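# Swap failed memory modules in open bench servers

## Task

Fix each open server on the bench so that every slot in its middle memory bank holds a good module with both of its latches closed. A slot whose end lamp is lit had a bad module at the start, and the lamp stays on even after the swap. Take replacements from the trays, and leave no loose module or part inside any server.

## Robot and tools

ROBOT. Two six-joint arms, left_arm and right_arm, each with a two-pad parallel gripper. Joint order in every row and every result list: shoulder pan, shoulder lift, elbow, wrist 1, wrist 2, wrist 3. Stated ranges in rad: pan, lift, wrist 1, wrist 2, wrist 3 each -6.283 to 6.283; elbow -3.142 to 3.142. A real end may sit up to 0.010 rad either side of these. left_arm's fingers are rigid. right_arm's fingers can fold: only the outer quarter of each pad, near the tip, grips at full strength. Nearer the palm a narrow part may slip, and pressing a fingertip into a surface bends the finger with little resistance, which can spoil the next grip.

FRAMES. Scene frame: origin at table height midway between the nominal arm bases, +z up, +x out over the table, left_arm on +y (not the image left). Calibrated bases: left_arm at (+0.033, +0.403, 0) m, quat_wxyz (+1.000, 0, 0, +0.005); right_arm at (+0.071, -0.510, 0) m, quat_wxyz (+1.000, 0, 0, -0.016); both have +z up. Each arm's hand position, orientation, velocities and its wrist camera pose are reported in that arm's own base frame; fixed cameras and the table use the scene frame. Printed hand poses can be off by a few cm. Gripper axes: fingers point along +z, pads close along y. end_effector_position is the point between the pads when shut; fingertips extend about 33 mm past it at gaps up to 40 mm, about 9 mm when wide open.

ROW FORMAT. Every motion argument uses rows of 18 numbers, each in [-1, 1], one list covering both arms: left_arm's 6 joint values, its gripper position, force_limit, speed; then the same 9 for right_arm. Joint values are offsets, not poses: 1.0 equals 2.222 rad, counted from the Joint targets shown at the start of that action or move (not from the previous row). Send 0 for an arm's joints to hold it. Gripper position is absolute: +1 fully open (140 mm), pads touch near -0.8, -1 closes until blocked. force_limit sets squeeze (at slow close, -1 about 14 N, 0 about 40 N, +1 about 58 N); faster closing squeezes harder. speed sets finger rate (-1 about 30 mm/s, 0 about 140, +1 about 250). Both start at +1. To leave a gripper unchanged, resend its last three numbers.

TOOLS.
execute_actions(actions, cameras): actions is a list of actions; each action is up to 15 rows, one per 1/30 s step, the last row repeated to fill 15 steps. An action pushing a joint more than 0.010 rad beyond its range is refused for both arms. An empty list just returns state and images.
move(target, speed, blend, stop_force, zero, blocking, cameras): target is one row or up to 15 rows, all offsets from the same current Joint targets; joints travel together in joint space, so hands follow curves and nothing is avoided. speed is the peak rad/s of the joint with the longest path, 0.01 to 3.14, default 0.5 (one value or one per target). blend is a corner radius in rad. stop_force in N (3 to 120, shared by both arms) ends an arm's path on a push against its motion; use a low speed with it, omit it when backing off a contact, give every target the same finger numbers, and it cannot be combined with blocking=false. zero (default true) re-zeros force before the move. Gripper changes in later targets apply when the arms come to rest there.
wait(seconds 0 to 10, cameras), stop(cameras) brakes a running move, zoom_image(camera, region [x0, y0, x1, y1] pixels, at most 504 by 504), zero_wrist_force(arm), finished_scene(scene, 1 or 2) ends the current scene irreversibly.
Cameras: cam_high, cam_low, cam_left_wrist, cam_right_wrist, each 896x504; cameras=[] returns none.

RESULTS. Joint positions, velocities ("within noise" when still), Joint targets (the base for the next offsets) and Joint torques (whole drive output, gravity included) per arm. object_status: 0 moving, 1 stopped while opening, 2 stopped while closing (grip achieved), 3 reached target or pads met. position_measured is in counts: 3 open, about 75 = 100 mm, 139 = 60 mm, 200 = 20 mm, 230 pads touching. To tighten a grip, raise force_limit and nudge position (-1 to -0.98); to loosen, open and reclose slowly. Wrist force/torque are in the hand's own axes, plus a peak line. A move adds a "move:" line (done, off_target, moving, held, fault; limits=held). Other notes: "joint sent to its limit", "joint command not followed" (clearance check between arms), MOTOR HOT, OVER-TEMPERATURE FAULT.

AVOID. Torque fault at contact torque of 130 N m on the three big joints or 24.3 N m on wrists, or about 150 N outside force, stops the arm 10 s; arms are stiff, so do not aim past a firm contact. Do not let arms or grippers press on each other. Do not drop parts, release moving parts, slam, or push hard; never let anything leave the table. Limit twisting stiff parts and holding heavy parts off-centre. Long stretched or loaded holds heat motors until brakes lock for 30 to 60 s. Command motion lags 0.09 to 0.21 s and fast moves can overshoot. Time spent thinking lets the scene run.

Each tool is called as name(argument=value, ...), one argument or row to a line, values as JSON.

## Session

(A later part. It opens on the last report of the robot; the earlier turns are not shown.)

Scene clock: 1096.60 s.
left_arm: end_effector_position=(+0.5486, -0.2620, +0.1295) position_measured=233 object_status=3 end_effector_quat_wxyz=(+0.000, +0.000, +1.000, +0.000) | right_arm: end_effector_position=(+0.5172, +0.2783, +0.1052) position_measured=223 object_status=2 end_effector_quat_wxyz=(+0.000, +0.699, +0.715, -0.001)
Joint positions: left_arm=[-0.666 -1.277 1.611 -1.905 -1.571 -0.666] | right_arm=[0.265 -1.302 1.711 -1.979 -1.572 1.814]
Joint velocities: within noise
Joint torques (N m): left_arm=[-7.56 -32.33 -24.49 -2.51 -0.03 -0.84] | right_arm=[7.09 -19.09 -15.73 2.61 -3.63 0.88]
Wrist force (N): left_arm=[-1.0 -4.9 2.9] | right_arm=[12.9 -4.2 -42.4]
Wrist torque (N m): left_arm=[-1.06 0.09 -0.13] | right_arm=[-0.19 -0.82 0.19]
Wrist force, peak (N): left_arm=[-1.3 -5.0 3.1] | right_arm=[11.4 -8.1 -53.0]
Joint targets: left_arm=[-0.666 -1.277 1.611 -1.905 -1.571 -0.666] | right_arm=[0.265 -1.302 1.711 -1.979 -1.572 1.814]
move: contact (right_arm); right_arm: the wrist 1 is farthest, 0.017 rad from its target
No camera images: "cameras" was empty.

move(
  target=[0,0,0,0,0,0,-1,-1,0,0,-0.0014,-0.0023,0.0037,0,0,-1,1,-1],
  speed=0.02,
  cameras=[],
)

move(
  target=[0,0,0,0,0,0,-1,-1,0,0,0,0,0,0,0,-0.66,1,-1],
  cameras=[],
)

move(
  target=[
    [0,0,0,0,0,0,-1,-1,0,0,-0.0095,-0.0173,0.0268,0,0,-0.66,1,-1],
    [0,0,0,0,0,0,-1,-1,0,0,-0.0285,-0.0753,0.1038,0,0,-0.66,1,-1],
  ],
  speed=[0.05,0.15],
  cameras=[],
)

move(
  target=[0,0,0,0,0,0,-1,-1,0,0,0,0,0,0,0,1,0,1],
  cameras=["cam_right_wrist"],
)

zoom_image(
  camera="cam_right_wrist",
  region=[350, 0, 480, 100],
)

zoom_image(
  camera="cam_right_wrist",
  region=[370, 200, 500, 300],
)

Scene clock: 1101.80 s.
left_arm: end_effector_position=(+0.5486, -0.2620, +0.1295) position_measured=233 object_status=3 end_effector_quat_wxyz=(+0.000, +0.000, +1.000, +0.000) | right_arm: end_effector_position=(+0.5172, +0.2782, +0.1083) position_measured=223 object_status=2 end_effector_quat_wxyz=(+0.000, +0.699, +0.715, -0.001)
Joint positions: left_arm=[-0.666 -1.277 1.611 -1.905 -1.571 -0.666] | right_arm=[0.265 -1.305 1.706 -1.971 -1.572 1.814]
Joint velocities: within noise
Joint torques (N m): left_arm=[-5.59 -33.7 -27 -2.33 -0.27 -0.58] | right_arm=[7.32 -47.32 -31.63 0.06 1.22 0.75]
Wrist force (N): left_arm=[-1.2 -4.6 2.8] | right_arm=[2.5 2.7 2.3]
Wrist torque (N m): left_arm=[-0.99 0.14 -0.13] | right_arm=[-0.59 -0.83 0.24]
Wrist force, peak (N): left_arm=[-1.1 -5.1 3.2] | right_arm=[13.1 -3.9 -42.1]
Joint targets: left_arm=[-0.666 -1.277 1.611 -1.905 -1.571 -0.666] | right_arm=[0.265 -1.306 1.706 -1.971 -1.572 1.814]
move: done
No camera images: "cameras" was empty.

Scene clock: 1102.30 s.
left_arm: end_effector_position=(+0.5486, -0.2620, +0.1295) position_measured=233 object_status=3 end_effector_quat_wxyz=(+0.000, +0.000, +1.000, +0.000) | right_arm: end_effector_position=(+0.5172, +0.2783, +0.1085) position_measured=213 object_status=0 end_effector_quat_wxyz=(+0.000, +0.699, +0.715, -0.001)
Joint positions: left_arm=[-0.666 -1.277 1.611 -1.905 -1.571 -0.666] | right_arm=[0.265 -1.306 1.706 -1.971 -1.572 1.814]
Joint velocities: within noise
Joint torques (N m): left_arm=[-5.15 -34.04 -27.45 -2.33 -0.15 -0.69] | right_arm=[7.39 -42.79 -32.36 -1.4 1.93 0.83]
Wrist force (N): left_arm=[-0.9 -4.9 2.5] | right_arm=[2.4 -1.5 -2.1]
Wrist torque (N m): left_arm=[-1.06 0.08 -0.13] | right_arm=[-0.32 -0.50 0.01]
Wrist force, peak (N): left_arm=[-1.1 -4.9 3.2] | right_arm=[2.8 2.2 3.2]
Joint targets: left_arm=[-0.666 -1.277 1.611 -1.905 -1.571 -0.666] | right_arm=[0.265 -1.306 1.706 -1.971 -1.572 1.814]
move: done
No camera images: "cameras" was empty.

Scene clock: 1105.13 s.
left_arm: end_effector_position=(+0.5486, -0.2620, +0.1295) position_measured=233 object_status=3 end_effector_quat_wxyz=(+0.000, +0.000, +1.000, +0.000) | right_arm: end_effector_position=(+0.5164, +0.2781, +0.2012) position_measured=213 object_status=3 end_effector_quat_wxyz=(+0.000, +0.699, +0.715, -0.001)
Joint positions: left_arm=[-0.666 -1.277 1.611 -1.905 -1.571 -0.666] | right_arm=[0.265 -1.369 1.539 -1.74 -1.572 1.814]
Joint velocities: within noise
Joint torques (N m): left_arm=[-6.13 -33.69 -27.15 -2.39 -0.27 -0.73] | right_arm=[7.29 -43.76 -33.78 -0.2 1.73 0.84]
Wrist force (N): left_arm=[-1.1 -4.7 3.0] | right_arm=[2.6 -1.1 -2.2]
Wrist torque (N m): left_arm=[-1.02 0.11 -0.13] | right_arm=[-0.24 -0.55 0.02]
Wrist force, peak (N): left_arm=[-1.1 -5.1 3.3] | right_arm=[2.4 -1.5 -2.8]
Joint targets: left_arm=[-0.666 -1.277 1.611 -1.905 -1.571 -0.666] | right_arm=[0.265 -1.369 1.539 -1.740 -1.572 1.814]
move: done
No camera images: "cameras" was empty.

Scene clock: 1105.97 s.
left_arm: end_effector_position=(+0.5486, -0.2620, +0.1295) position_measured=233 object_status=3 end_effector_quat_wxyz=(+0.000, +0.000, +1.000, +0.000) | right_arm: end_effector_position=(+0.5164, +0.2781, +0.2013) position_measured=3 object_status=0 end_effector_quat_wxyz=(+0.000, +0.699, +0.715, -0.001)
Joint positions: left_arm=[-0.666 -1.277 1.611 -1.905 -1.571 -0.666] | right_arm=[0.265 -1.369 1.539 -1.74 -1.572 1.814]
Joint velocities: within noise
Joint torques (N m): left_arm=[-7.49 -32.91 -26.57 -2.48 -0.09 -0.66] | right_arm=[7.3 -43.07 -33.61 -0.54 1.85 0.84]
Wrist force (N): left_arm=[-1.0 -5.0 3.0] | right_arm=[2.3 -1.3 -2.2]
Wrist torque (N m): left_arm=[-1.09 0.08 -0.13] | right_arm=[-0.28 -0.49 0.01]
Wrist force, peak (N): left_arm=[-1.1 -4.9 3.3] | right_arm=[2.7 -1.4 -2.2]
Joint targets: left_arm=[-0.666 -1.277 1.611 -1.905 -1.571 -0.666] | right_arm=[0.265 -1.369 1.539 -1.740 -1.572 1.814]
move: done
Images, in order (width x height): cam_right_wrist 896x504.

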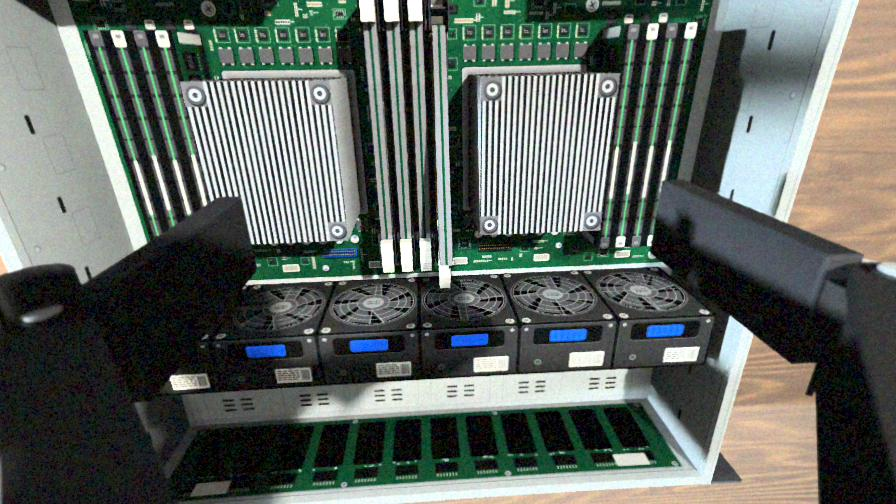

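Scaled by 3.877.

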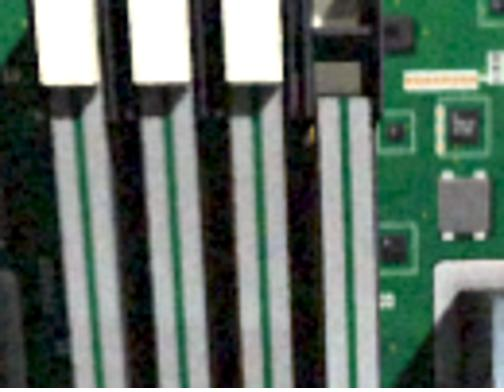

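Scaled by 3.877.

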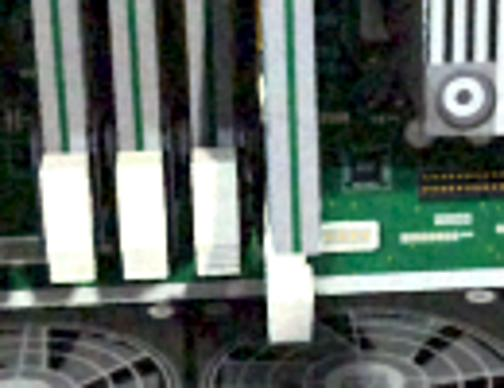

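move(
  target=[
    [0,0,0,0,0,0,-1,-1,0,0,0.0204,0.06,-0.0808,0,0,-0.62,0,1],
    [0,0,0,0,0,0,-1,-1,0,0,0.02876,0.07628,-0.1054,0,0,-0.62,0,1],
  ],
  speed=[0.15,0.06],
  stop_force=15,
  cameras=["cam_low"],
)

execute_actions(
  actions=[
    [[0,0,0,0,0,0,-1,-1,0,0,0,0,0,0,0,-1,1,-1]],
    [[0,0,0,0,0,0,-1,-1,0,0,0,0,0,0,0,-1,1,-1]],
    [[0,0,0,0,0,0,-1,-1,0,0,0,0,0,0,0,-1,1,-1]],
    [[0,0,0,0,0,0,-1,-1,0,0,0,0,0,0,0,-1,1,-1]],
  ],
  cameras=["cam_right_wrist"],
)

Scene clock: 1132.37 s.
left_arm: end_effector_position=(+0.5486, -0.2620, +0.1295) position_measured=233 object_status=3 end_effector_quat_wxyz=(+0.000, +0.000, +1.000, +0.000) | right_arm: end_effector_position=(+0.5172, +0.2783, +0.1075) position_measured=208 object_status=3 end_effector_quat_wxyz=(+0.000, +0.699, +0.715, +0.000)
Joint positions: left_arm=[-0.666 -1.277 1.611 -1.905 -1.571 -0.666] | right_arm=[0.265 -1.305 1.708 -1.974 -1.572 1.814]
Joint velocities: within noise
Joint torques (N m): left_arm=[-5.7 -33.94 -25.45 -2.24 -0.36 -0.66] | right_arm=[6.74 -29.4 -10.86 -5.21 1.86 0.66]
Wrist force (N): left_arm=[-1.1 -4.8 2.9] | right_arm=[2.7 -1.6 -2.2]
Wrist torque (N m): left_arm=[-1.04 0.12 -0.13] | right_arm=[-0.32 -0.57 0.01]
Wrist force, peak (N): left_arm=[-1.2 -5.4 2.9] | right_arm=[2.3 -1.6 -3.1]
Joint targets: left_arm=[-0.666 -1.277 1.611 -1.905 -1.571 -0.666] | right_arm=[0.265 -1.305 1.708 -1.974 -1.572 1.814]
move: done
Images, in order (width x height): cam_low 896x504.

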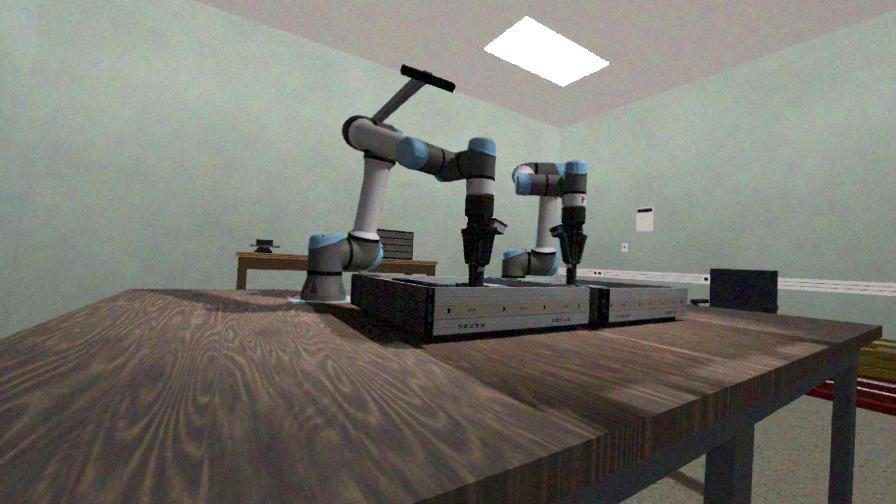

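Scene clock: 1134.57 s.
left_arm: end_effector_position=(+0.5486, -0.2620, +0.1295) position_measured=233 object_status=3 end_effector_quat_wxyz=(+0.000, +0.000, +1.000, +0.000) | right_arm: end_effector_position=(+0.5172, +0.2783, +0.1075) position_measured=223 object_status=2 end_effector_quat_wxyz=(+0.000, +0.699, +0.715, +0.000)
Joint positions: left_arm=[-0.666 -1.277 1.611 -1.905 -1.571 -0.666] | right_arm=[0.265 -1.305 1.708 -1.974 -1.572 1.814]
Joint velocities: within noise
Joint torques (N m): left_arm=[-5.79 -34.51 -26.1 -2.33 -0.28 -0.88] | right_arm=[7.03 -29.74 -14.92 0.27 1.79 0.64]
Wrist force (N): left_arm=[-0.7 -4.6 3.0] | right_arm=[2.7 -0.8 -8.6]
Wrist torque (N m): left_arm=[-0.99 0.04 -0.13] | right_arm=[-0.43 -0.51 0.13]
Wrist force, peak (N): left_arm=[-1.1 -5.0 3.2] | right_arm=[2.8 -0.9 -9.6]
Joint targets: left_arm=[-0.666 -1.277 1.611 -1.905 -1.571 -0.666] | right_arm=[0.265 -1.305 1.708 -1.974 -1.572 1.814]
Step readings (joint positions of left_arm | right_arm):
0: [-0.666 -1.277 1.611 -1.905 -1.571 -0.666] | [0.265 -1.305 1.708 -1.974 -1.572 1.814]
1: [-0.666 -1.277 1.611 -1.905 -1.571 -0.666] | [0.265 -1.305 1.708 -1.974 -1.572 1.814]
2: [-0.666 -1.277 1.611 -1.905 -1.571 -0.666] | [0.265 -1.305 1.708 -1.974 -1.572 1.814]
4: [-0.666 -1.277 1.611 -1.905 -1.571 -0.666] | [0.265 -1.305 1.708 -1.974 -1.572 1.814]
8: [-0.666 -1.277 1.611 -1.905 -1.571 -0.666] | [0.265 -1.305 1.708 -1.974 -1.572 1.814]
15: [-0.666 -1.277 1.611 -1.905 -1.571 -0.666] | [0.265 -1.305 1.708 -1.974 -1.572 1.814]
16: [-0.666 -1.277 1.611 -1.905 -1.571 -0.666] | [0.265 -1.305 1.708 -1.974 -1.572 1.814]
17: [-0.666 -1.277 1.611 -1.905 -1.571 -0.666] | [0.265 -1.305 1.708 -1.974 -1.572 1.814]
19: [-0.666 -1.277 1.611 -1.905 -1.571 -0.666] | [0.265 -1.305 1.708 -1.974 -1.572 1.814]
23: [-0.666 -1.277 1.611 -1.905 -1.571 -0.666] | [0.265 -1.305 1.708 -1.974 -1.572 1.814]
30: [-0.666 -1.277 1.611 -1.905 -1.571 -0.666] | [0.265 -1.305 1.708 -1.974 -1.572 1.814]
31: [-0.666 -1.277 1.611 -1.905 -1.571 -0.666] | [0.265 -1.305 1.708 -1.974 -1.572 1.814]
32: [-0.666 -1.277 1.611 -1.905 -1.571 -0.666] | [0.265 -1.305 1.708 -1.974 -1.572 1.814]
34: [-0.666 -1.277 1.611 -1.905 -1.571 -0.666] | [0.265 -1.305 1.708 -1.974 -1.572 1.814]
38: [-0.666 -1.277 1.611 -1.905 -1.571 -0.666] | [0.265 -1.305 1.708 -1.974 -1.572 1.814]
45: [-0.666 -1.277 1.611 -1.905 -1.571 -0.666] | [0.265 -1.305 1.708 -1.974 -1.572 1.814]
46: [-0.666 -1.277 1.611 -1.905 -1.571 -0.666] | [0.265 -1.305 1.708 -1.974 -1.572 1.814]
47: [-0.666 -1.277 1.611 -1.905 -1.571 -0.666] | [0.265 -1.305 1.708 -1.974 -1.572 1.814]
49: [-0.666 -1.277 1.611 -1.905 -1.571 -0.666] | [0.265 -1.305 1.708 -1.974 -1.572 1.814]
53: [-0.666 -1.277 1.611 -1.905 -1.571 -0.666] | [0.265 -1.305 1.708 -1.974 -1.572 1.814]
60: [-0.666 -1.277 1.611 -1.905 -1.571 -0.666] | [0.265 -1.305 1.708 -1.974 -1.572 1.814]
Images, in order (width x height): cam_right_wrist 896x504.

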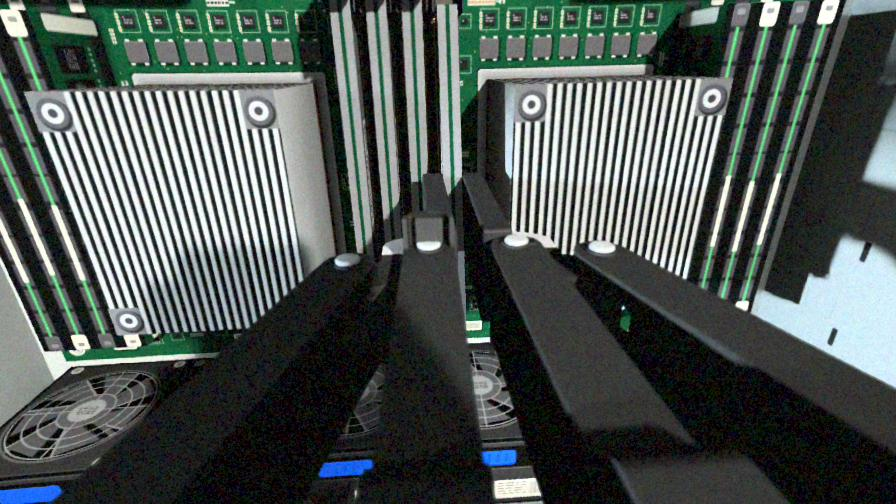

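move(
  target=[
    [0,0,0,0,0,0,-1,-1,0,0,-0.0103,-0.0199,0.0302,0,0,-1,1,-1],
    [0,0,0,0,0,0,-1,-1,0,0.0065,-0.0057,-0.0258,0.0315,0,0.0065,-1,1,-1],
  ],
  speed=0.05,
  cameras=["cam_low","cam_right_wrist"],
)

zoom_image(
  camera="cam_low",
  region=[430, 220, 530, 300],
)

zoom_image(
  camera="cam_right_wrist",
  region=[300, 0, 600, 300],
)

Scene clock: 1140.57 s.
left_arm: end_effector_position=(+0.5486, -0.2620, +0.1295) position_measured=233 object_status=3 end_effector_quat_wxyz=(+0.000, +0.000, +1.000, +0.000) | right_arm: end_effector_position=(+0.5176, +0.2869, +0.1345) position_measured=223 object_status=2 end_effector_quat_wxyz=(+0.000, +0.699, +0.715, +0.000)
Joint positions: left_arm=[-0.666 -1.277 1.611 -1.905 -1.571 -0.666] | right_arm=[0.279 -1.318 1.651 -1.904 -1.572 1.828]
Joint velocities: within noise
Joint torques (N m): left_arm=[-6.04 -34.44 -24.39 -2.17 -0.47 -0.95] | right_arm=[16.28 -29.35 -33.83 -0.41 -1.84 1.36]
Wrist force (N): left_arm=[-0.8 -4.8 2.9] | right_arm=[2.5 -1.2 -2.1]
Wrist torque (N m): left_arm=[-1.04 0.06 -0.13] | right_arm=[-0.27 -0.53 0.02]
Wrist force, peak (N): left_arm=[-1.0 -5.1 3.4] | right_arm=[2.7 -0.4 -9.0]
Joint targets: left_arm=[-0.666 -1.277 1.611 -1.905 -1.571 -0.666] | right_arm=[0.280 -1.318 1.651 -1.904 -1.572 1.829]
move: done
Images, in order (width x height): cam_low 896x504, cam_right_wrist 896x504.

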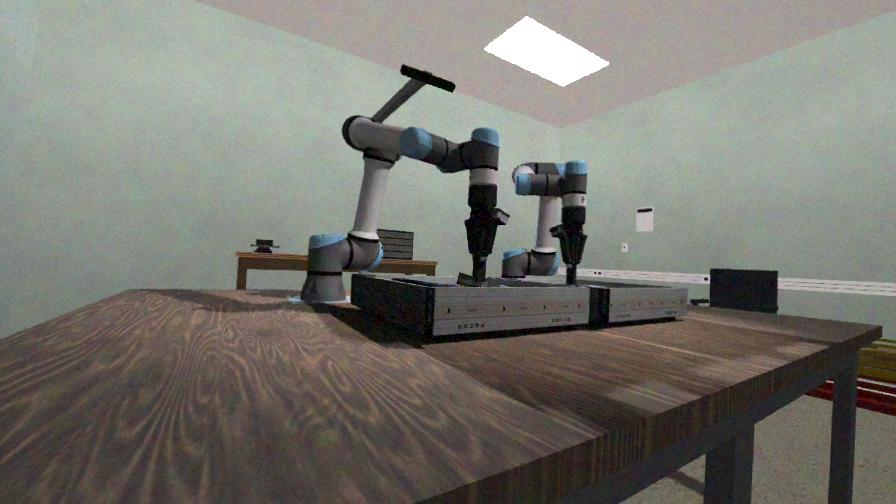

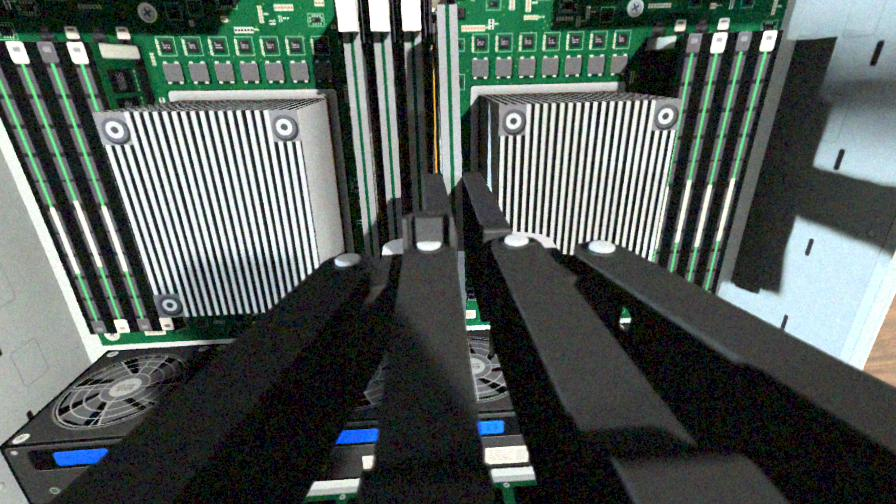

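Scaled by 5.040.

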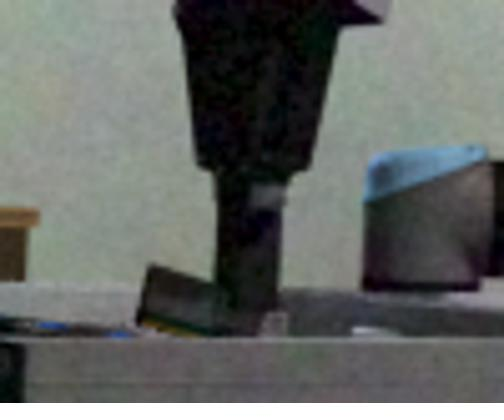

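Scaled by 1.680.

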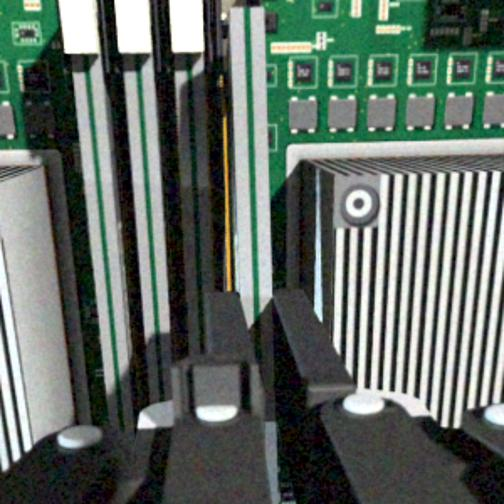

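move(
  target=[0,0,0,0,0,0,-1,-1,0,0,0.0112,0.0228,-0.0337,0,0,-1,1,-1],
  speed=0.02,
  stop_force=35,
  cameras=["cam_low","cam_right_wrist"],
)

zoom_image(
  camera="cam_low",
  region=[430, 220, 530, 300],
)

zoom_image(
  camera="cam_right_wrist",
  region=[300, 0, 600, 300],
)

Scene clock: 1151.67 s.
left_arm: end_effector_position=(+0.5486, -0.2620, +0.1295) position_measured=233 object_status=3 end_effector_quat_wxyz=(+0.000, +0.000, +1.000, +0.000) | right_arm: end_effector_position=(+0.5175, +0.2852, +0.1054) position_measured=223 object_status=2 end_effector_quat_wxyz=(+0.003, +0.699, +0.715, -0.002)
Joint positions: left_arm=[-0.666 -1.277 1.611 -1.905 -1.571 -0.666] | right_arm=[0.28 -1.294 1.699 -1.976 -1.577 1.829]
Joint velocities: within noise
Joint torques (N m): left_arm=[-6.7 -33.92 -25.06 -2.49 -0.36 -0.62] | right_arm=[12.69 -30.57 -28.39 -3.37 13.05 0.94]
Wrist force (N): left_arm=[-0.8 -4.9 3.0] | right_arm=[-32.5 -7.9 -28.4]
Wrist torque (N m): left_arm=[-1.06 0.05 -0.12] | right_arm=[0.08 -1.37 0.02]
Wrist force, peak (N): left_arm=[-1.4 -5.1 3.3] | right_arm=[-42.1 -12.8 -44.9]
Joint targets: left_arm=[-0.666 -1.277 1.611 -1.905 -1.571 -0.666] | right_arm=[0.280 -1.294 1.699 -1.976 -1.576 1.829]
move: contact (right_arm)
Images, in order (width x height): cam_low 896x504, cam_right_wrist 896x504.

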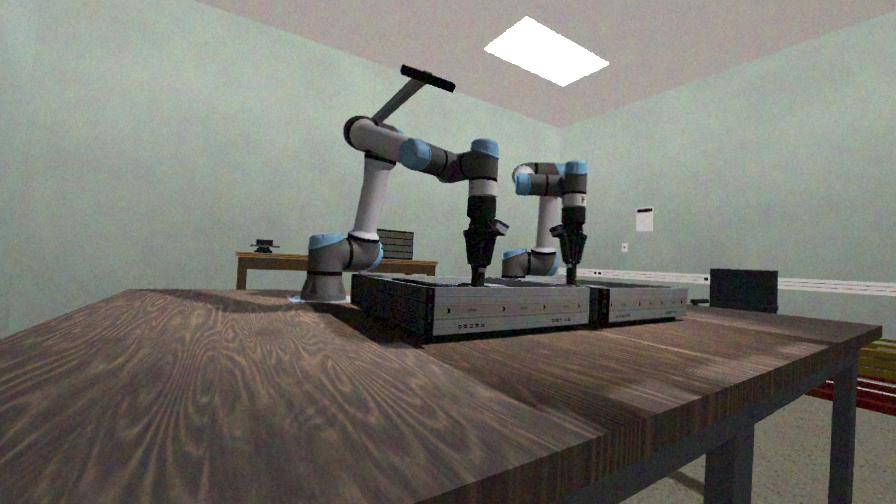

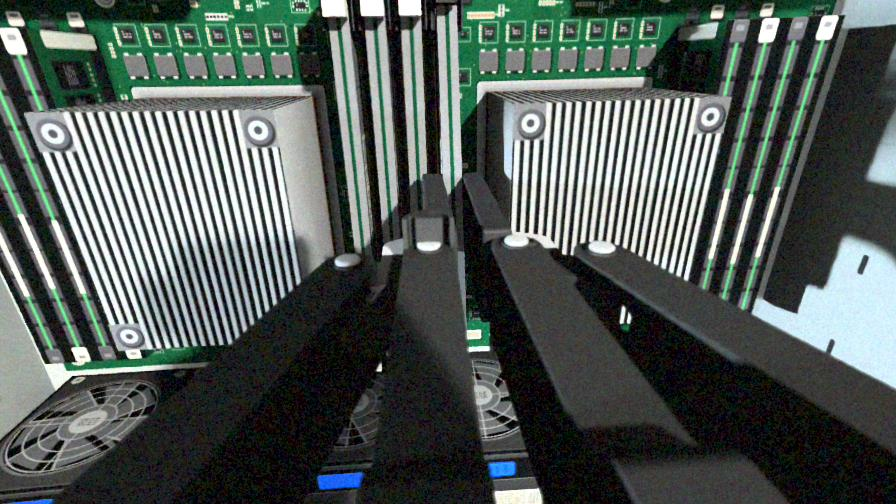

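Scaled by 5.040.

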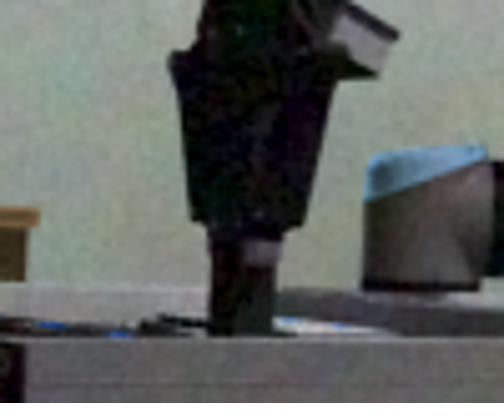

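Scaled by 1.680.

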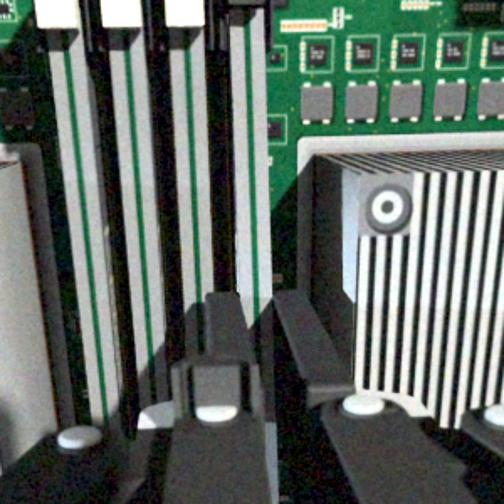

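move(
  target=[0,0,0,0,0,0,-1,-1,0,-0.0036,-0.0042,0.0005,0.0037,0.002,-0.0036,-1,1,-1],
  speed=0.02,
  cameras=["cam_right_wrist"],
)

zoom_image(
  camera="cam_right_wrist",
  region=[300, 0, 600, 300],
)

move(
  target=[0,0,0,0,0,0,-1,-1,0,0,0.0033,0.0056,-0.0089,0,0,-1,1,-1],
  speed=0.012,
  stop_force=40,
  cameras=["cam_right_wrist"],
)

zoom_image(
  camera="cam_right_wrist",
  region=[300, 0, 600, 300],
)

Scene clock: 1157.73 s.
left_arm: end_effector_position=(+0.5486, -0.2620, +0.1295) position_measured=233 object_status=3 end_effector_quat_wxyz=(+0.000, +0.000, +1.000, +0.000) | right_arm: end_effector_position=(+0.5168, +0.2823, +0.1094) position_measured=223 object_status=2 end_effector_quat_wxyz=(+0.000, +0.699, +0.715, +0.000)
Joint positions: left_arm=[-0.666 -1.277 1.611 -1.905 -1.571 -0.666] | right_arm=[0.272 -1.303 1.701 -1.968 -1.571 1.821]
Joint velocities: within noise
Joint torques (N m): left_arm=[-5.78 -34.12 -26.37 -2.21 -0.01 -0.73] | right_arm=[-15.22 -43.6 -7.57 2.06 1.75 -1.66]
Wrist force (N): left_arm=[-1.1 -4.4 3.3] | right_arm=[5.0 5.1 0.5]
Wrist torque (N m): left_arm=[-0.96 0.13 -0.14] | right_arm=[-0.79 -0.36 0.39]
Wrist force, peak (N): left_arm=[-1.1 -5.2 3.5] | right_arm=[-32.7 -7.8 -28.1]
Joint targets: left_arm=[-0.666 -1.277 1.611 -1.905 -1.571 -0.666] | right_arm=[0.272 -1.303 1.701 -1.967 -1.571 1.821]
move: done
Images, in order (width x height): cam_right_wrist 896x504.

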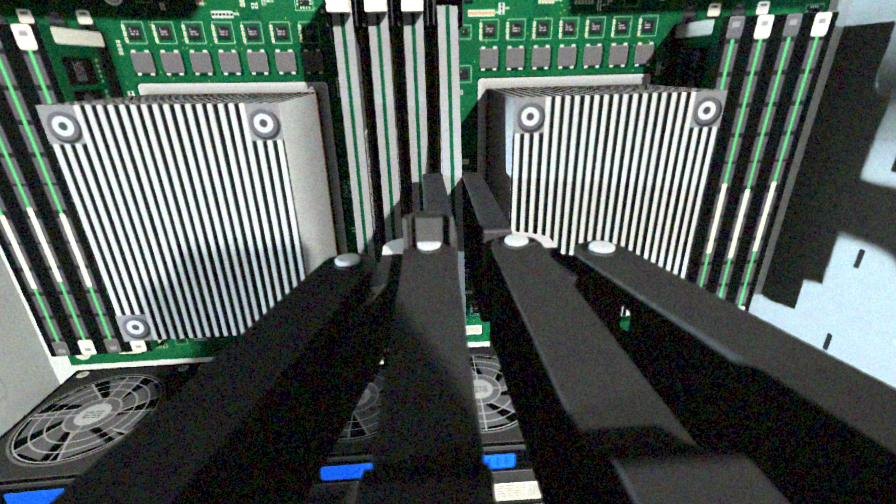

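Scaled by 1.680.

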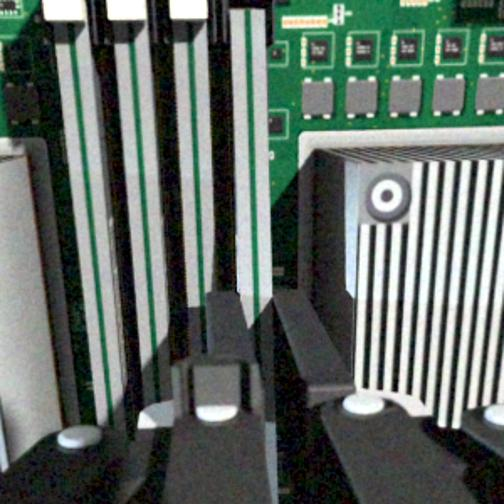

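Scene clock: 1159.93 s.
left_arm: end_effector_position=(+0.5486, -0.2620, +0.1295) position_measured=233 object_status=3 end_effector_quat_wxyz=(+0.000, +0.000, +1.000, +0.000) | right_arm: end_effector_position=(+0.5168, +0.2822, +0.1052) position_measured=223 object_status=2 end_effector_quat_wxyz=(+0.000, +0.699, +0.715, +0.000)
Joint positions: left_arm=[-0.666 -1.277 1.611 -1.905 -1.571 -0.666] | right_arm=[0.272 -1.299 1.707 -1.978 -1.571 1.821]
Joint velocities: within noise
Joint torques (N m): left_arm=[-6.25 -33.94 -26.53 -2.2 -0.31 -0.46] | right_arm=[-11.08 -21.67 -16.34 2.77 1.36 -1.71]
Wrist force (N): left_arm=[-1.0 -4.4 3.2] | right_arm=[4.3 -2.8 -38.8]
Wrist torque (N m): left_arm=[-0.97 0.11 -0.12] | right_arm=[-0.92 -0.74 0.32]
Wrist force, peak (N): left_arm=[-1.5 -4.9 3.4] | right_arm=[2.5 -6.1 -49.5]
Joint targets: left_arm=[-0.666 -1.277 1.611 -1.905 -1.571 -0.666] | right_arm=[0.272 -1.299 1.707 -1.978 -1.571 1.821]
move: contact (right_arm)
Images, in order (width x height): cam_right_wrist 896x504.

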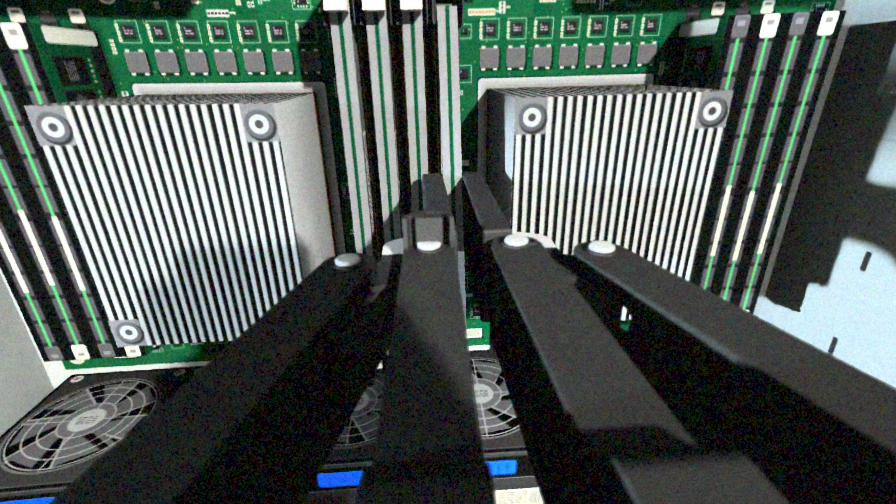

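Scaled by 1.680.

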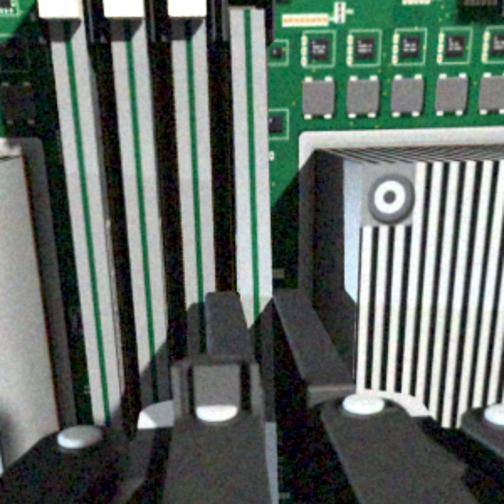

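zoom_image(
  camera="cam_right_wrist",
  region=[310, 0, 490, 110],
)

zoom_image(
  camera="cam_right_wrist",
  region=[310, 90, 490, 200],
)

zoom_image(
  camera="cam_high",
  region=[400, 150, 600, 300],
)

Scaled by 2.800.

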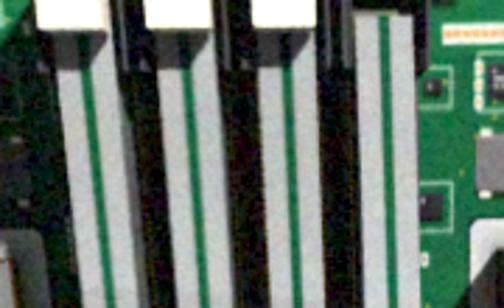

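Scaled by 2.800.

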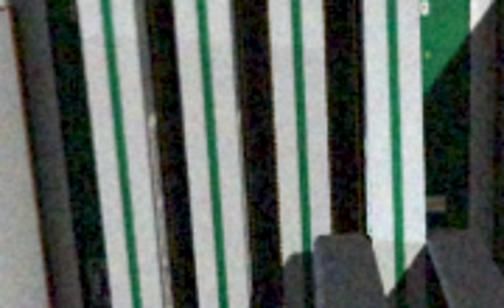

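This scene's latest camera images include none from cam_high. They are from: cam_right_wrist. cam_high's image comes with the result of a call that names it in "cameras".

move(
  target=[
    [0,0,0,0,0,0,-1,-1,0,0,-0.0012,-0.0021,0.0033,0,0,-1,1,-1],
    [0,0,0,0,0,0,-1,-1,0,0,-0.0012,-0.0021,0.0033,0,0.0135,-1,1,-1],
  ],
  speed=0.02,
  cameras=["cam_right_wrist","cam_high"],
)

zoom_image(
  camera="cam_right_wrist",
  region=[310, 0, 490, 110],
)

zoom_image(
  camera="cam_right_wrist",
  region=[310, 90, 490, 200],
)

Scene clock: 1177.03 s.
left_arm: end_effector_position=(+0.5486, -0.2620, +0.1295) position_measured=233 object_status=3 end_effector_quat_wxyz=(+0.000, +0.000, +1.000, +0.000) | right_arm: end_effector_position=(+0.5169, +0.2822, +0.1082) position_measured=223 object_status=2 end_effector_quat_wxyz=(+0.000, +0.710, +0.704, +0.000)
Joint positions: left_arm=[-0.666 -1.277 1.611 -1.905 -1.571 -0.666] | right_arm=[0.272 -1.302 1.703 -1.971 -1.571 1.85]
Joint velocities: within noise
Joint torques (N m): left_arm=[-5.71 -33.65 -26.82 -2.4 -0.34 -0.87] | right_arm=[-10.96 -44.63 -29.32 -3.47 1.11 2.39]
Wrist force (N): left_arm=[-1.1 -4.8 3.3] | right_arm=[4.9 1.7 -0.9]
Wrist torque (N m): left_arm=[-1.04 0.10 -0.13] | right_arm=[-0.93 -0.98 -1.13]
Wrist force, peak (N): left_arm=[-1.1 -5.0 3.3] | right_arm=[4.1 -2.6 -38.7]
Joint targets: left_arm=[-0.666 -1.277 1.611 -1.905 -1.571 -0.666] | right_arm=[0.272 -1.302 1.703 -1.971 -1.571 1.851]
move: done
Images, in order (width x height): cam_high 896x504, cam_right_wrist 896x504.

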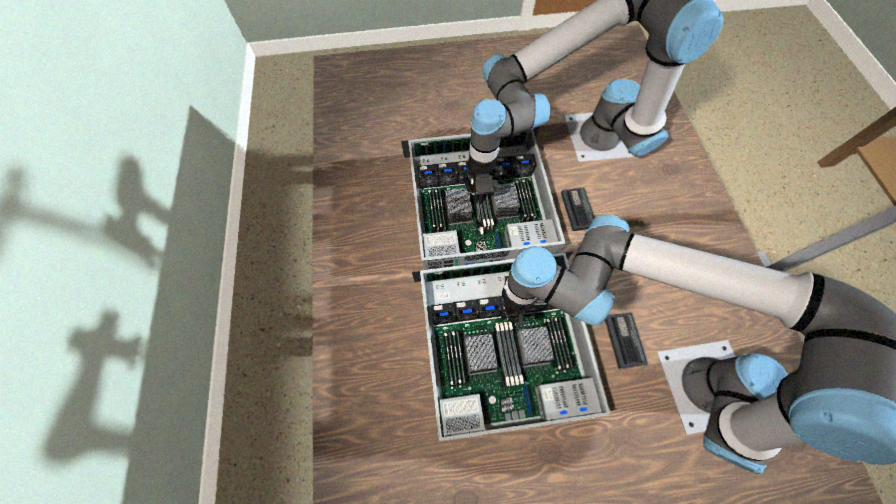

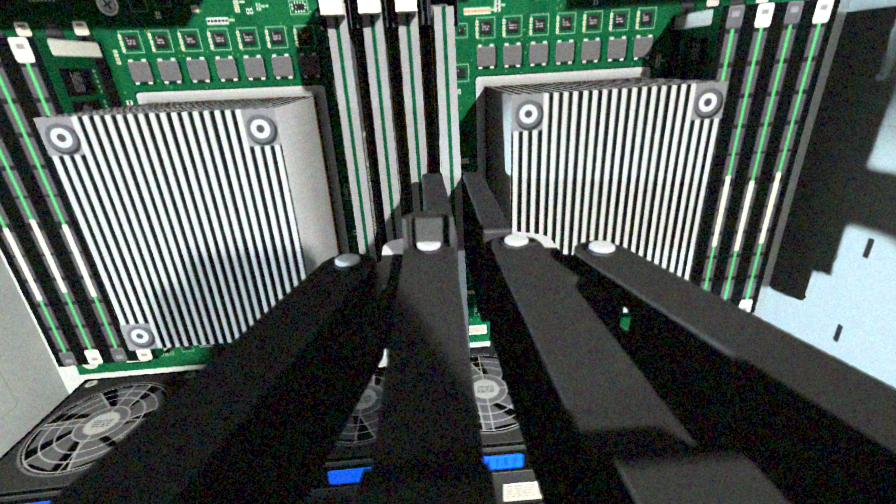

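Scaled by 2.800.

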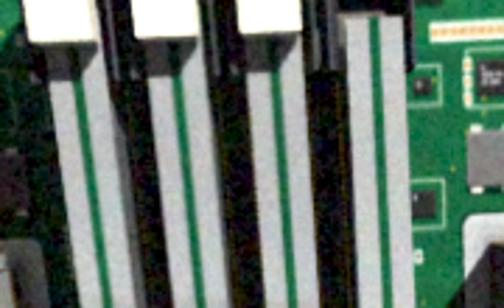

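Scaled by 2.800.

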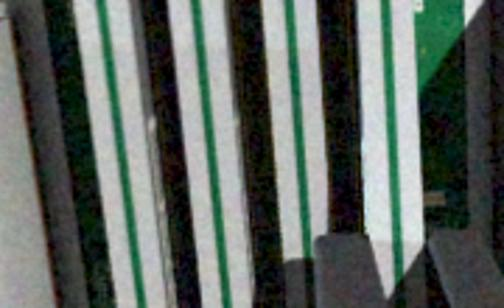

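move(
  target=[0,0,0,0,0,0,-1,-1,0,0,0.0045,0.0077,-0.0122,0,0.0025,-1,1,-1],
  speed=0.012,
  stop_force=45,
  cameras=["cam_right_wrist"],
)

zoom_image(
  camera="cam_right_wrist",
  region=[310, 0, 490, 110],
)

Scene clock: 1184.47 s.
left_arm: end_effector_position=(+0.5486, -0.2620, +0.1295) position_measured=233 object_status=3 end_effector_quat_wxyz=(+0.000, +0.000, +1.000, +0.000) | right_arm: end_effector_position=(+0.5169, +0.2822, +0.1052) position_measured=223 object_status=2 end_effector_quat_wxyz=(+0.000, +0.711, +0.704, +0.000)
Joint positions: left_arm=[-0.666 -1.277 1.611 -1.905 -1.571 -0.666] | right_arm=[0.272 -1.299 1.707 -1.979 -1.571 1.852]
Joint velocities: within noise
Joint torques (N m): left_arm=[-6.12 -34.8 -23.67 -2.02 -0.31 -0.85] | right_arm=[-10.75 -18.05 -15.79 2.24 0.71 -0.07]
Wrist force (N): left_arm=[-0.9 -4.6 3.1] | right_arm=[0.4 -5.3 -44.8]
Wrist torque (N m): left_arm=[-1.01 0.08 -0.14] | right_arm=[-0.57 -0.75 -1.26]
Wrist force, peak (N): left_arm=[-1.0 -5.1 3.5] | right_arm=[-0.8 -9.2 -56.0]
Joint targets: left_arm=[-0.666 -1.277 1.611 -1.905 -1.571 -0.666] | right_arm=[0.272 -1.299 1.707 -1.979 -1.571 1.852]
move: contact (right_arm); right_arm: the wrist 1 is farthest, 0.019 rad from its target
Images, in order (width x height): cam_right_wrist 896x504.

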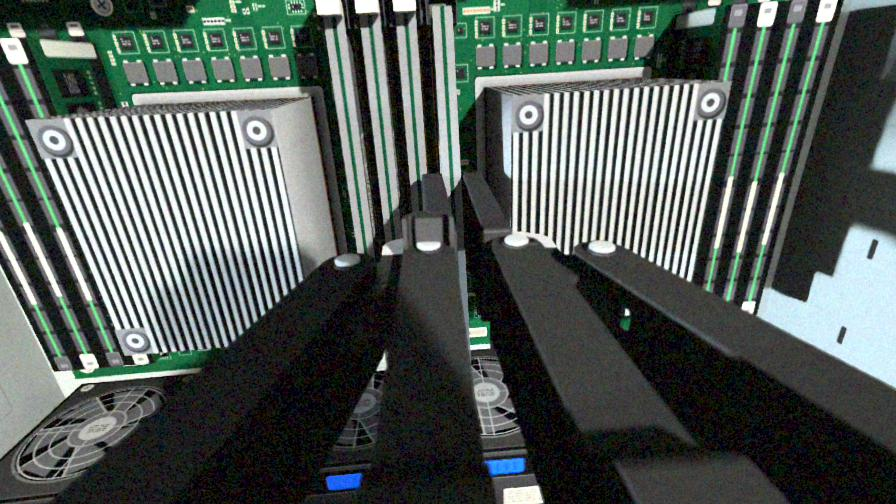

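Scaled by 2.800.

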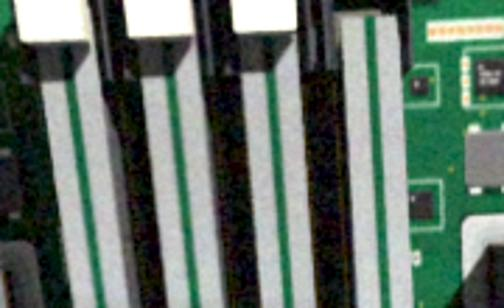

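move(
  target=[
    [0,0,0,0,0,0,-1,-1,0,-0.0004,0.0008,-0.001,0.0002,0,-0.0004,-1,1,-1],
    [0,0,0,0,0,0,-1,-1,0,0.0004,-0.0008,0.001,-0.0002,0,0.0004,-1,1,-1],
  ],
  speed=0.01,
  cameras=[],
)

move(
  target=[
    [0,0,0,0,0,0,-1,-1,0,-0.0006,0.0005,-0.0007,0.0002,0,-0.0006,-1,1,-1],
    [0,0,0,0,0,0,-1,-1,0,-0.0025,-0.0008,0.001,-0.0002,0,-0.0025,-1,1,-1],
  ],
  speed=0.01,
  cameras=[],
)

Scene clock: 1192.90 s.
left_arm: end_effector_position=(+0.5486, -0.2620, +0.1295) position_measured=233 object_status=3 end_effector_quat_wxyz=(+0.000, +0.000, +1.000, +0.000) | right_arm: end_effector_position=(+0.5161, +0.2824, +0.1052) position_measured=223 object_status=2 end_effector_quat_wxyz=(+0.000, +0.711, +0.704, +0.000)
Joint positions: left_arm=[-0.666 -1.277 1.611 -1.905 -1.571 -0.666] | right_arm=[0.272 -1.301 1.709 -1.98 -1.571 1.853]
Joint velocities: within noise
Joint torques (N m): left_arm=[-5.51 -34.73 -26.02 -2.17 -0.45 -0.91] | right_arm=[19.3 -24.52 9.15 1.48 1.08 2.61]
Wrist force (N): left_arm=[-1.1 -4.7 2.8] | right_arm=[-0.9 9.3 -33.4]
Wrist torque (N m): left_arm=[-1.03 0.13 -0.13] | right_arm=[-1.21 -1.05 -1.33]
Wrist force, peak (N): left_arm=[-1.1 -5.0 3.4] | right_arm=[0.6 -26.1 -58.5]
Joint targets: left_arm=[-0.666 -1.277 1.611 -1.905 -1.571 -0.666] | right_arm=[0.272 -1.301 1.710 -1.979 -1.571 1.853]
move: done
No camera images: "cameras" was empty.

Scene clock: 1193.70 s.
left_arm: end_effector_position=(+0.5486, -0.2620, +0.1295) position_measured=233 object_status=3 end_effector_quat_wxyz=(+0.000, +0.000, +1.000, +0.000) | right_arm: end_effector_position=(+0.5167, +0.2795, +0.1053) position_measured=223 object_status=2 end_effector_quat_wxyz=(+0.000, +0.711, +0.704, +0.000)
Joint positions: left_arm=[-0.666 -1.277 1.611 -1.905 -1.571 -0.666] | right_arm=[0.267 -1.303 1.712 -1.98 -1.571 1.848]
Joint velocities: within noise
Joint torques (N m): left_arm=[-5.7 -34.27 -24.18 -2.28 -0.64 -0.86] | right_arm=[-29.29 -22.74 10.71 1.62 -10.06 -0.13]
Wrist force (N): left_arm=[-1.3 -4.8 3.0] | right_arm=[29.2 2.1 -39.7]
Wrist torque (N m): left_arm=[-1.04 0.14 -0.14] | right_arm=[-0.87 -0.42 -1.30]
Wrist force, peak (N): left_arm=[-1.1 -5.1 3.1] | right_arm=[29.2 2.1 -39.7]
Joint targets: left_arm=[-0.666 -1.277 1.611 -1.905 -1.571 -0.666] | right_arm=[0.267 -1.303 1.712 -1.980 -1.571 1.848]
move: done
No camera images: "cameras" was empty.

move(
  target=[
    [0,0,0,0,0,0,-1,-1,0,0,-0.0012,-0.0021,0.0033,0,0,-1,1,-1],
    [0,0,0,0,0,0,-1,-1,0,0.0041,0.0017,-0.0058,0.0041,0,0.0041,-1,1,-1],
  ],
  speed=0.02,
  cameras=[],
)

move(
  target=[0,0,0,0,0,0,-1,-1,0,0,0.0045,0.0077,-0.0122,0,0,-1,1,-1],
  speed=0.012,
  stop_force=45,
  cameras=["cam_right_wrist"],
)

zoom_image(
  camera="cam_right_wrist",
  region=[310, 0, 490, 110],
)

Scene clock: 1208.77 s.
left_arm: end_effector_position=(+0.5486, -0.2620, +0.1295) position_measured=233 object_status=3 end_effector_quat_wxyz=(+0.000, +0.000, +1.000, +0.000) | right_arm: end_effector_position=(+0.5169, +0.2847, +0.1081) position_measured=223 object_status=2 end_effector_quat_wxyz=(+0.000, +0.711, +0.704, +0.000)
Joint positions: left_arm=[-0.666 -1.277 1.611 -1.905 -1.571 -0.666] | right_arm=[0.276 -1.299 1.699 -1.971 -1.571 1.856]
Joint velocities: within noise
Joint torques (N m): left_arm=[-6.68 -35.09 -25.64 -1.97 -0.38 -0.94] | right_arm=[17.96 -26.31 -33.03 -1.59 5.37 2.22]
Wrist force (N): left_arm=[-0.9 -5.0 3.1] | right_arm=[-5.5 -5.9 -5.6]
Wrist torque (N m): left_arm=[-1.08 0.07 -0.13] | right_arm=[-0.66 -1.38 -1.08]
Wrist force, peak (N): left_arm=[-1.3 -5.2 3.1] | right_arm=[31.7 1.7 -42.8]
Joint targets: left_arm=[-0.666 -1.277 1.611 -1.905 -1.571 -0.666] | right_arm=[0.276 -1.299 1.699 -1.971 -1.571 1.857]
move: done
No camera images: "cameras" was empty.

Scene clock: 1210.73 s.
left_arm: end_effector_position=(+0.5486, -0.2620, +0.1295) position_measured=233 object_status=3 end_effector_quat_wxyz=(+0.000, +0.000, +1.000, +0.000) | right_arm: end_effector_position=(+0.5170, +0.2848, +0.1050) position_measured=223 object_status=2 end_effector_quat_wxyz=(+0.000, +0.711, +0.704, +0.000)
Joint positions: left_arm=[-0.666 -1.277 1.611 -1.905 -1.571 -0.666] | right_arm=[0.276 -1.296 1.704 -1.979 -1.571 1.857]
Joint velocities: within noise
Joint torques (N m): left_arm=[-5.97 -35.35 -23.97 -2.17 -0.34 -1.1] | right_arm=[10.62 -16.23 -19.14 -1.13 9.76 2.43]
Wrist force (N): left_arm=[-1.0 -4.8 3.0] | right_arm=[-23.4 -10.6 -49.6]
Wrist torque (N m): left_arm=[-1.03 0.10 -0.13] | right_arm=[-0.33 -1.39 -1.26]
Wrist force, peak (N): left_arm=[-0.9 -4.9 3.5] | right_arm=[-24.9 -15.0 -61.2]
Joint targets: left_arm=[-0.666 -1.277 1.611 -1.905 -1.571 -0.666] | right_arm=[0.276 -1.296 1.704 -1.979 -1.571 1.857]
move: contact (right_arm); right_arm: the wrist 1 is farthest, 0.019 rad from its target
Images, in order (width x height): cam_right_wrist 896x504.

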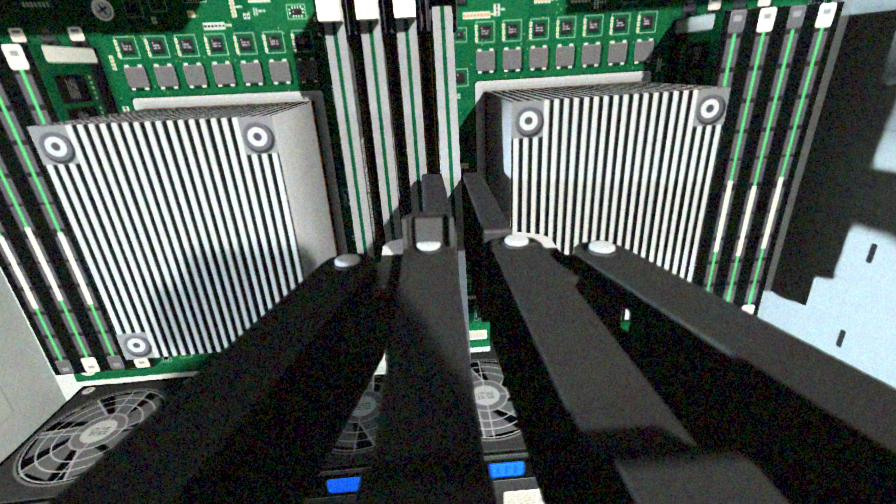

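Scaled by 2.800.

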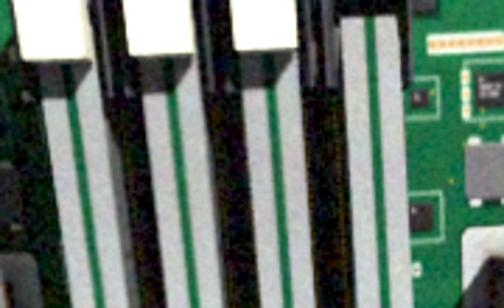

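move(
  target=[
    [0,0,0,0,0,0,-1,-1,0,-0.0009,-0.0010,0.0000,0.0010,0,-0.0009,-1,1,-1],
  ],
  speed=0.02,
  cameras=[],
)

move(
  target=[
    [0,0,0,0,0,0,-1,-1,0,0,0,0,0,0,0,-0.55,0,-1],
    [0,0,0,0,0,0,-1,-1,0,0,-0.0282,-0.0775,0.1056,0,0,-0.55,0,-1],
  ],
  speed=0.15,
  cameras=["cam_right_wrist"],
)

zoom_image(
  camera="cam_right_wrist",
  region=[340, 0, 500, 100],
)

zoom_image(
  camera="cam_right_wrist",
  region=[340, 200, 500, 300],
)

Scene clock: 1218.40 s.
left_arm: end_effector_position=(+0.5486, -0.2620, +0.1295) position_measured=233 object_status=3 end_effector_quat_wxyz=(+0.000, +0.000, +1.000, +0.000) | right_arm: end_effector_position=(+0.5170, +0.2838, +0.1059) position_measured=223 object_status=2 end_effector_quat_wxyz=(+0.000, +0.711, +0.704, +0.000)
Joint positions: left_arm=[-0.666 -1.277 1.611 -1.905 -1.571 -0.666] | right_arm=[0.274 -1.298 1.704 -1.977 -1.571 1.855]
Joint velocities: within noise
Joint torques (N m): left_arm=[-6.84 -34.78 -24.68 -2.04 -0.25 -0.85] | right_arm=[-16.27 -49.62 -17.45 1.1 -0.81 -0.19]
Wrist force (N): left_arm=[-1.2 -4.8 3.0] | right_arm=[7.2 3.2 6.1]
Wrist torque (N m): left_arm=[-1.05 0.13 -0.13] | right_arm=[-1.00 -0.77 -1.23]
Wrist force, peak (N): left_arm=[-1.2 -5.1 3.0] | right_arm=[-23.6 -10.2 -49.8]
Joint targets: left_arm=[-0.666 -1.277 1.611 -1.905 -1.571 -0.666] | right_arm=[0.274 -1.299 1.704 -1.977 -1.571 1.855]
move: done
No camera images: "cameras" was empty.

Scene clock: 1221.23 s.
left_arm: end_effector_position=(+0.5486, -0.2620, +0.1295) position_measured=233 object_status=3 end_effector_quat_wxyz=(+0.000, +0.000, +1.000, +0.000) | right_arm: end_effector_position=(+0.5173, +0.2837, +0.2004) position_measured=199 object_status=3 end_effector_quat_wxyz=(+0.000, +0.711, +0.704, +0.000)
Joint positions: left_arm=[-0.666 -1.277 1.611 -1.905 -1.571 -0.666] | right_arm=[0.274 -1.361 1.532 -1.742 -1.571 1.855]
Joint velocities: within noise
Joint torques (N m): left_arm=[-5.55 -34.34 -24.8 -2.11 -0.63 -0.89] | right_arm=[-7.5 -43.45 -34.2 -0.71 1.89 -0.96]
Wrist force (N): left_arm=[-1.0 -5.1 3.1] | right_arm=[3.3 -2.7 -1.0]
Wrist torque (N m): left_arm=[-1.10 0.10 -0.13] | right_arm=[-0.58 -0.70 0.01]
Wrist force, peak (N): left_arm=[-0.9 -5.3 2.9] | right_arm=[7.3 3.2 5.9]
Joint targets: left_arm=[-0.666 -1.277 1.611 -1.905 -1.571 -0.666] | right_arm=[0.274 -1.361 1.532 -1.742 -1.571 1.855]
move: done
Images, in order (width x height): cam_right_wrist 896x504.

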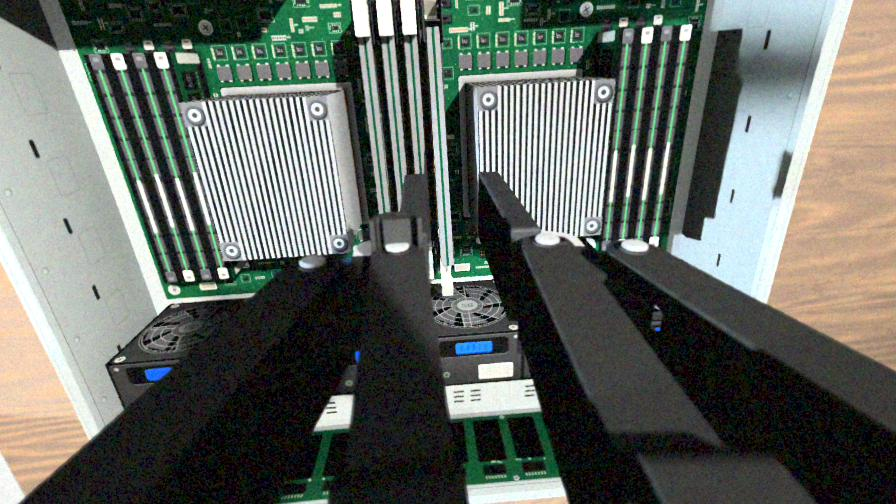

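Scaled by 3.150.

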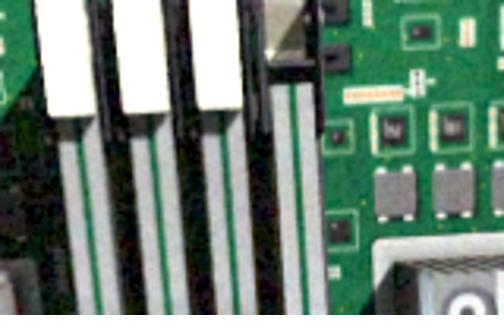

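Scaled by 3.150.

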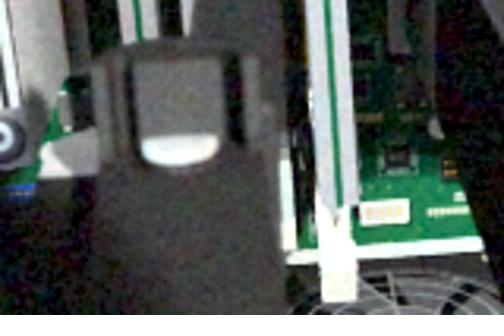

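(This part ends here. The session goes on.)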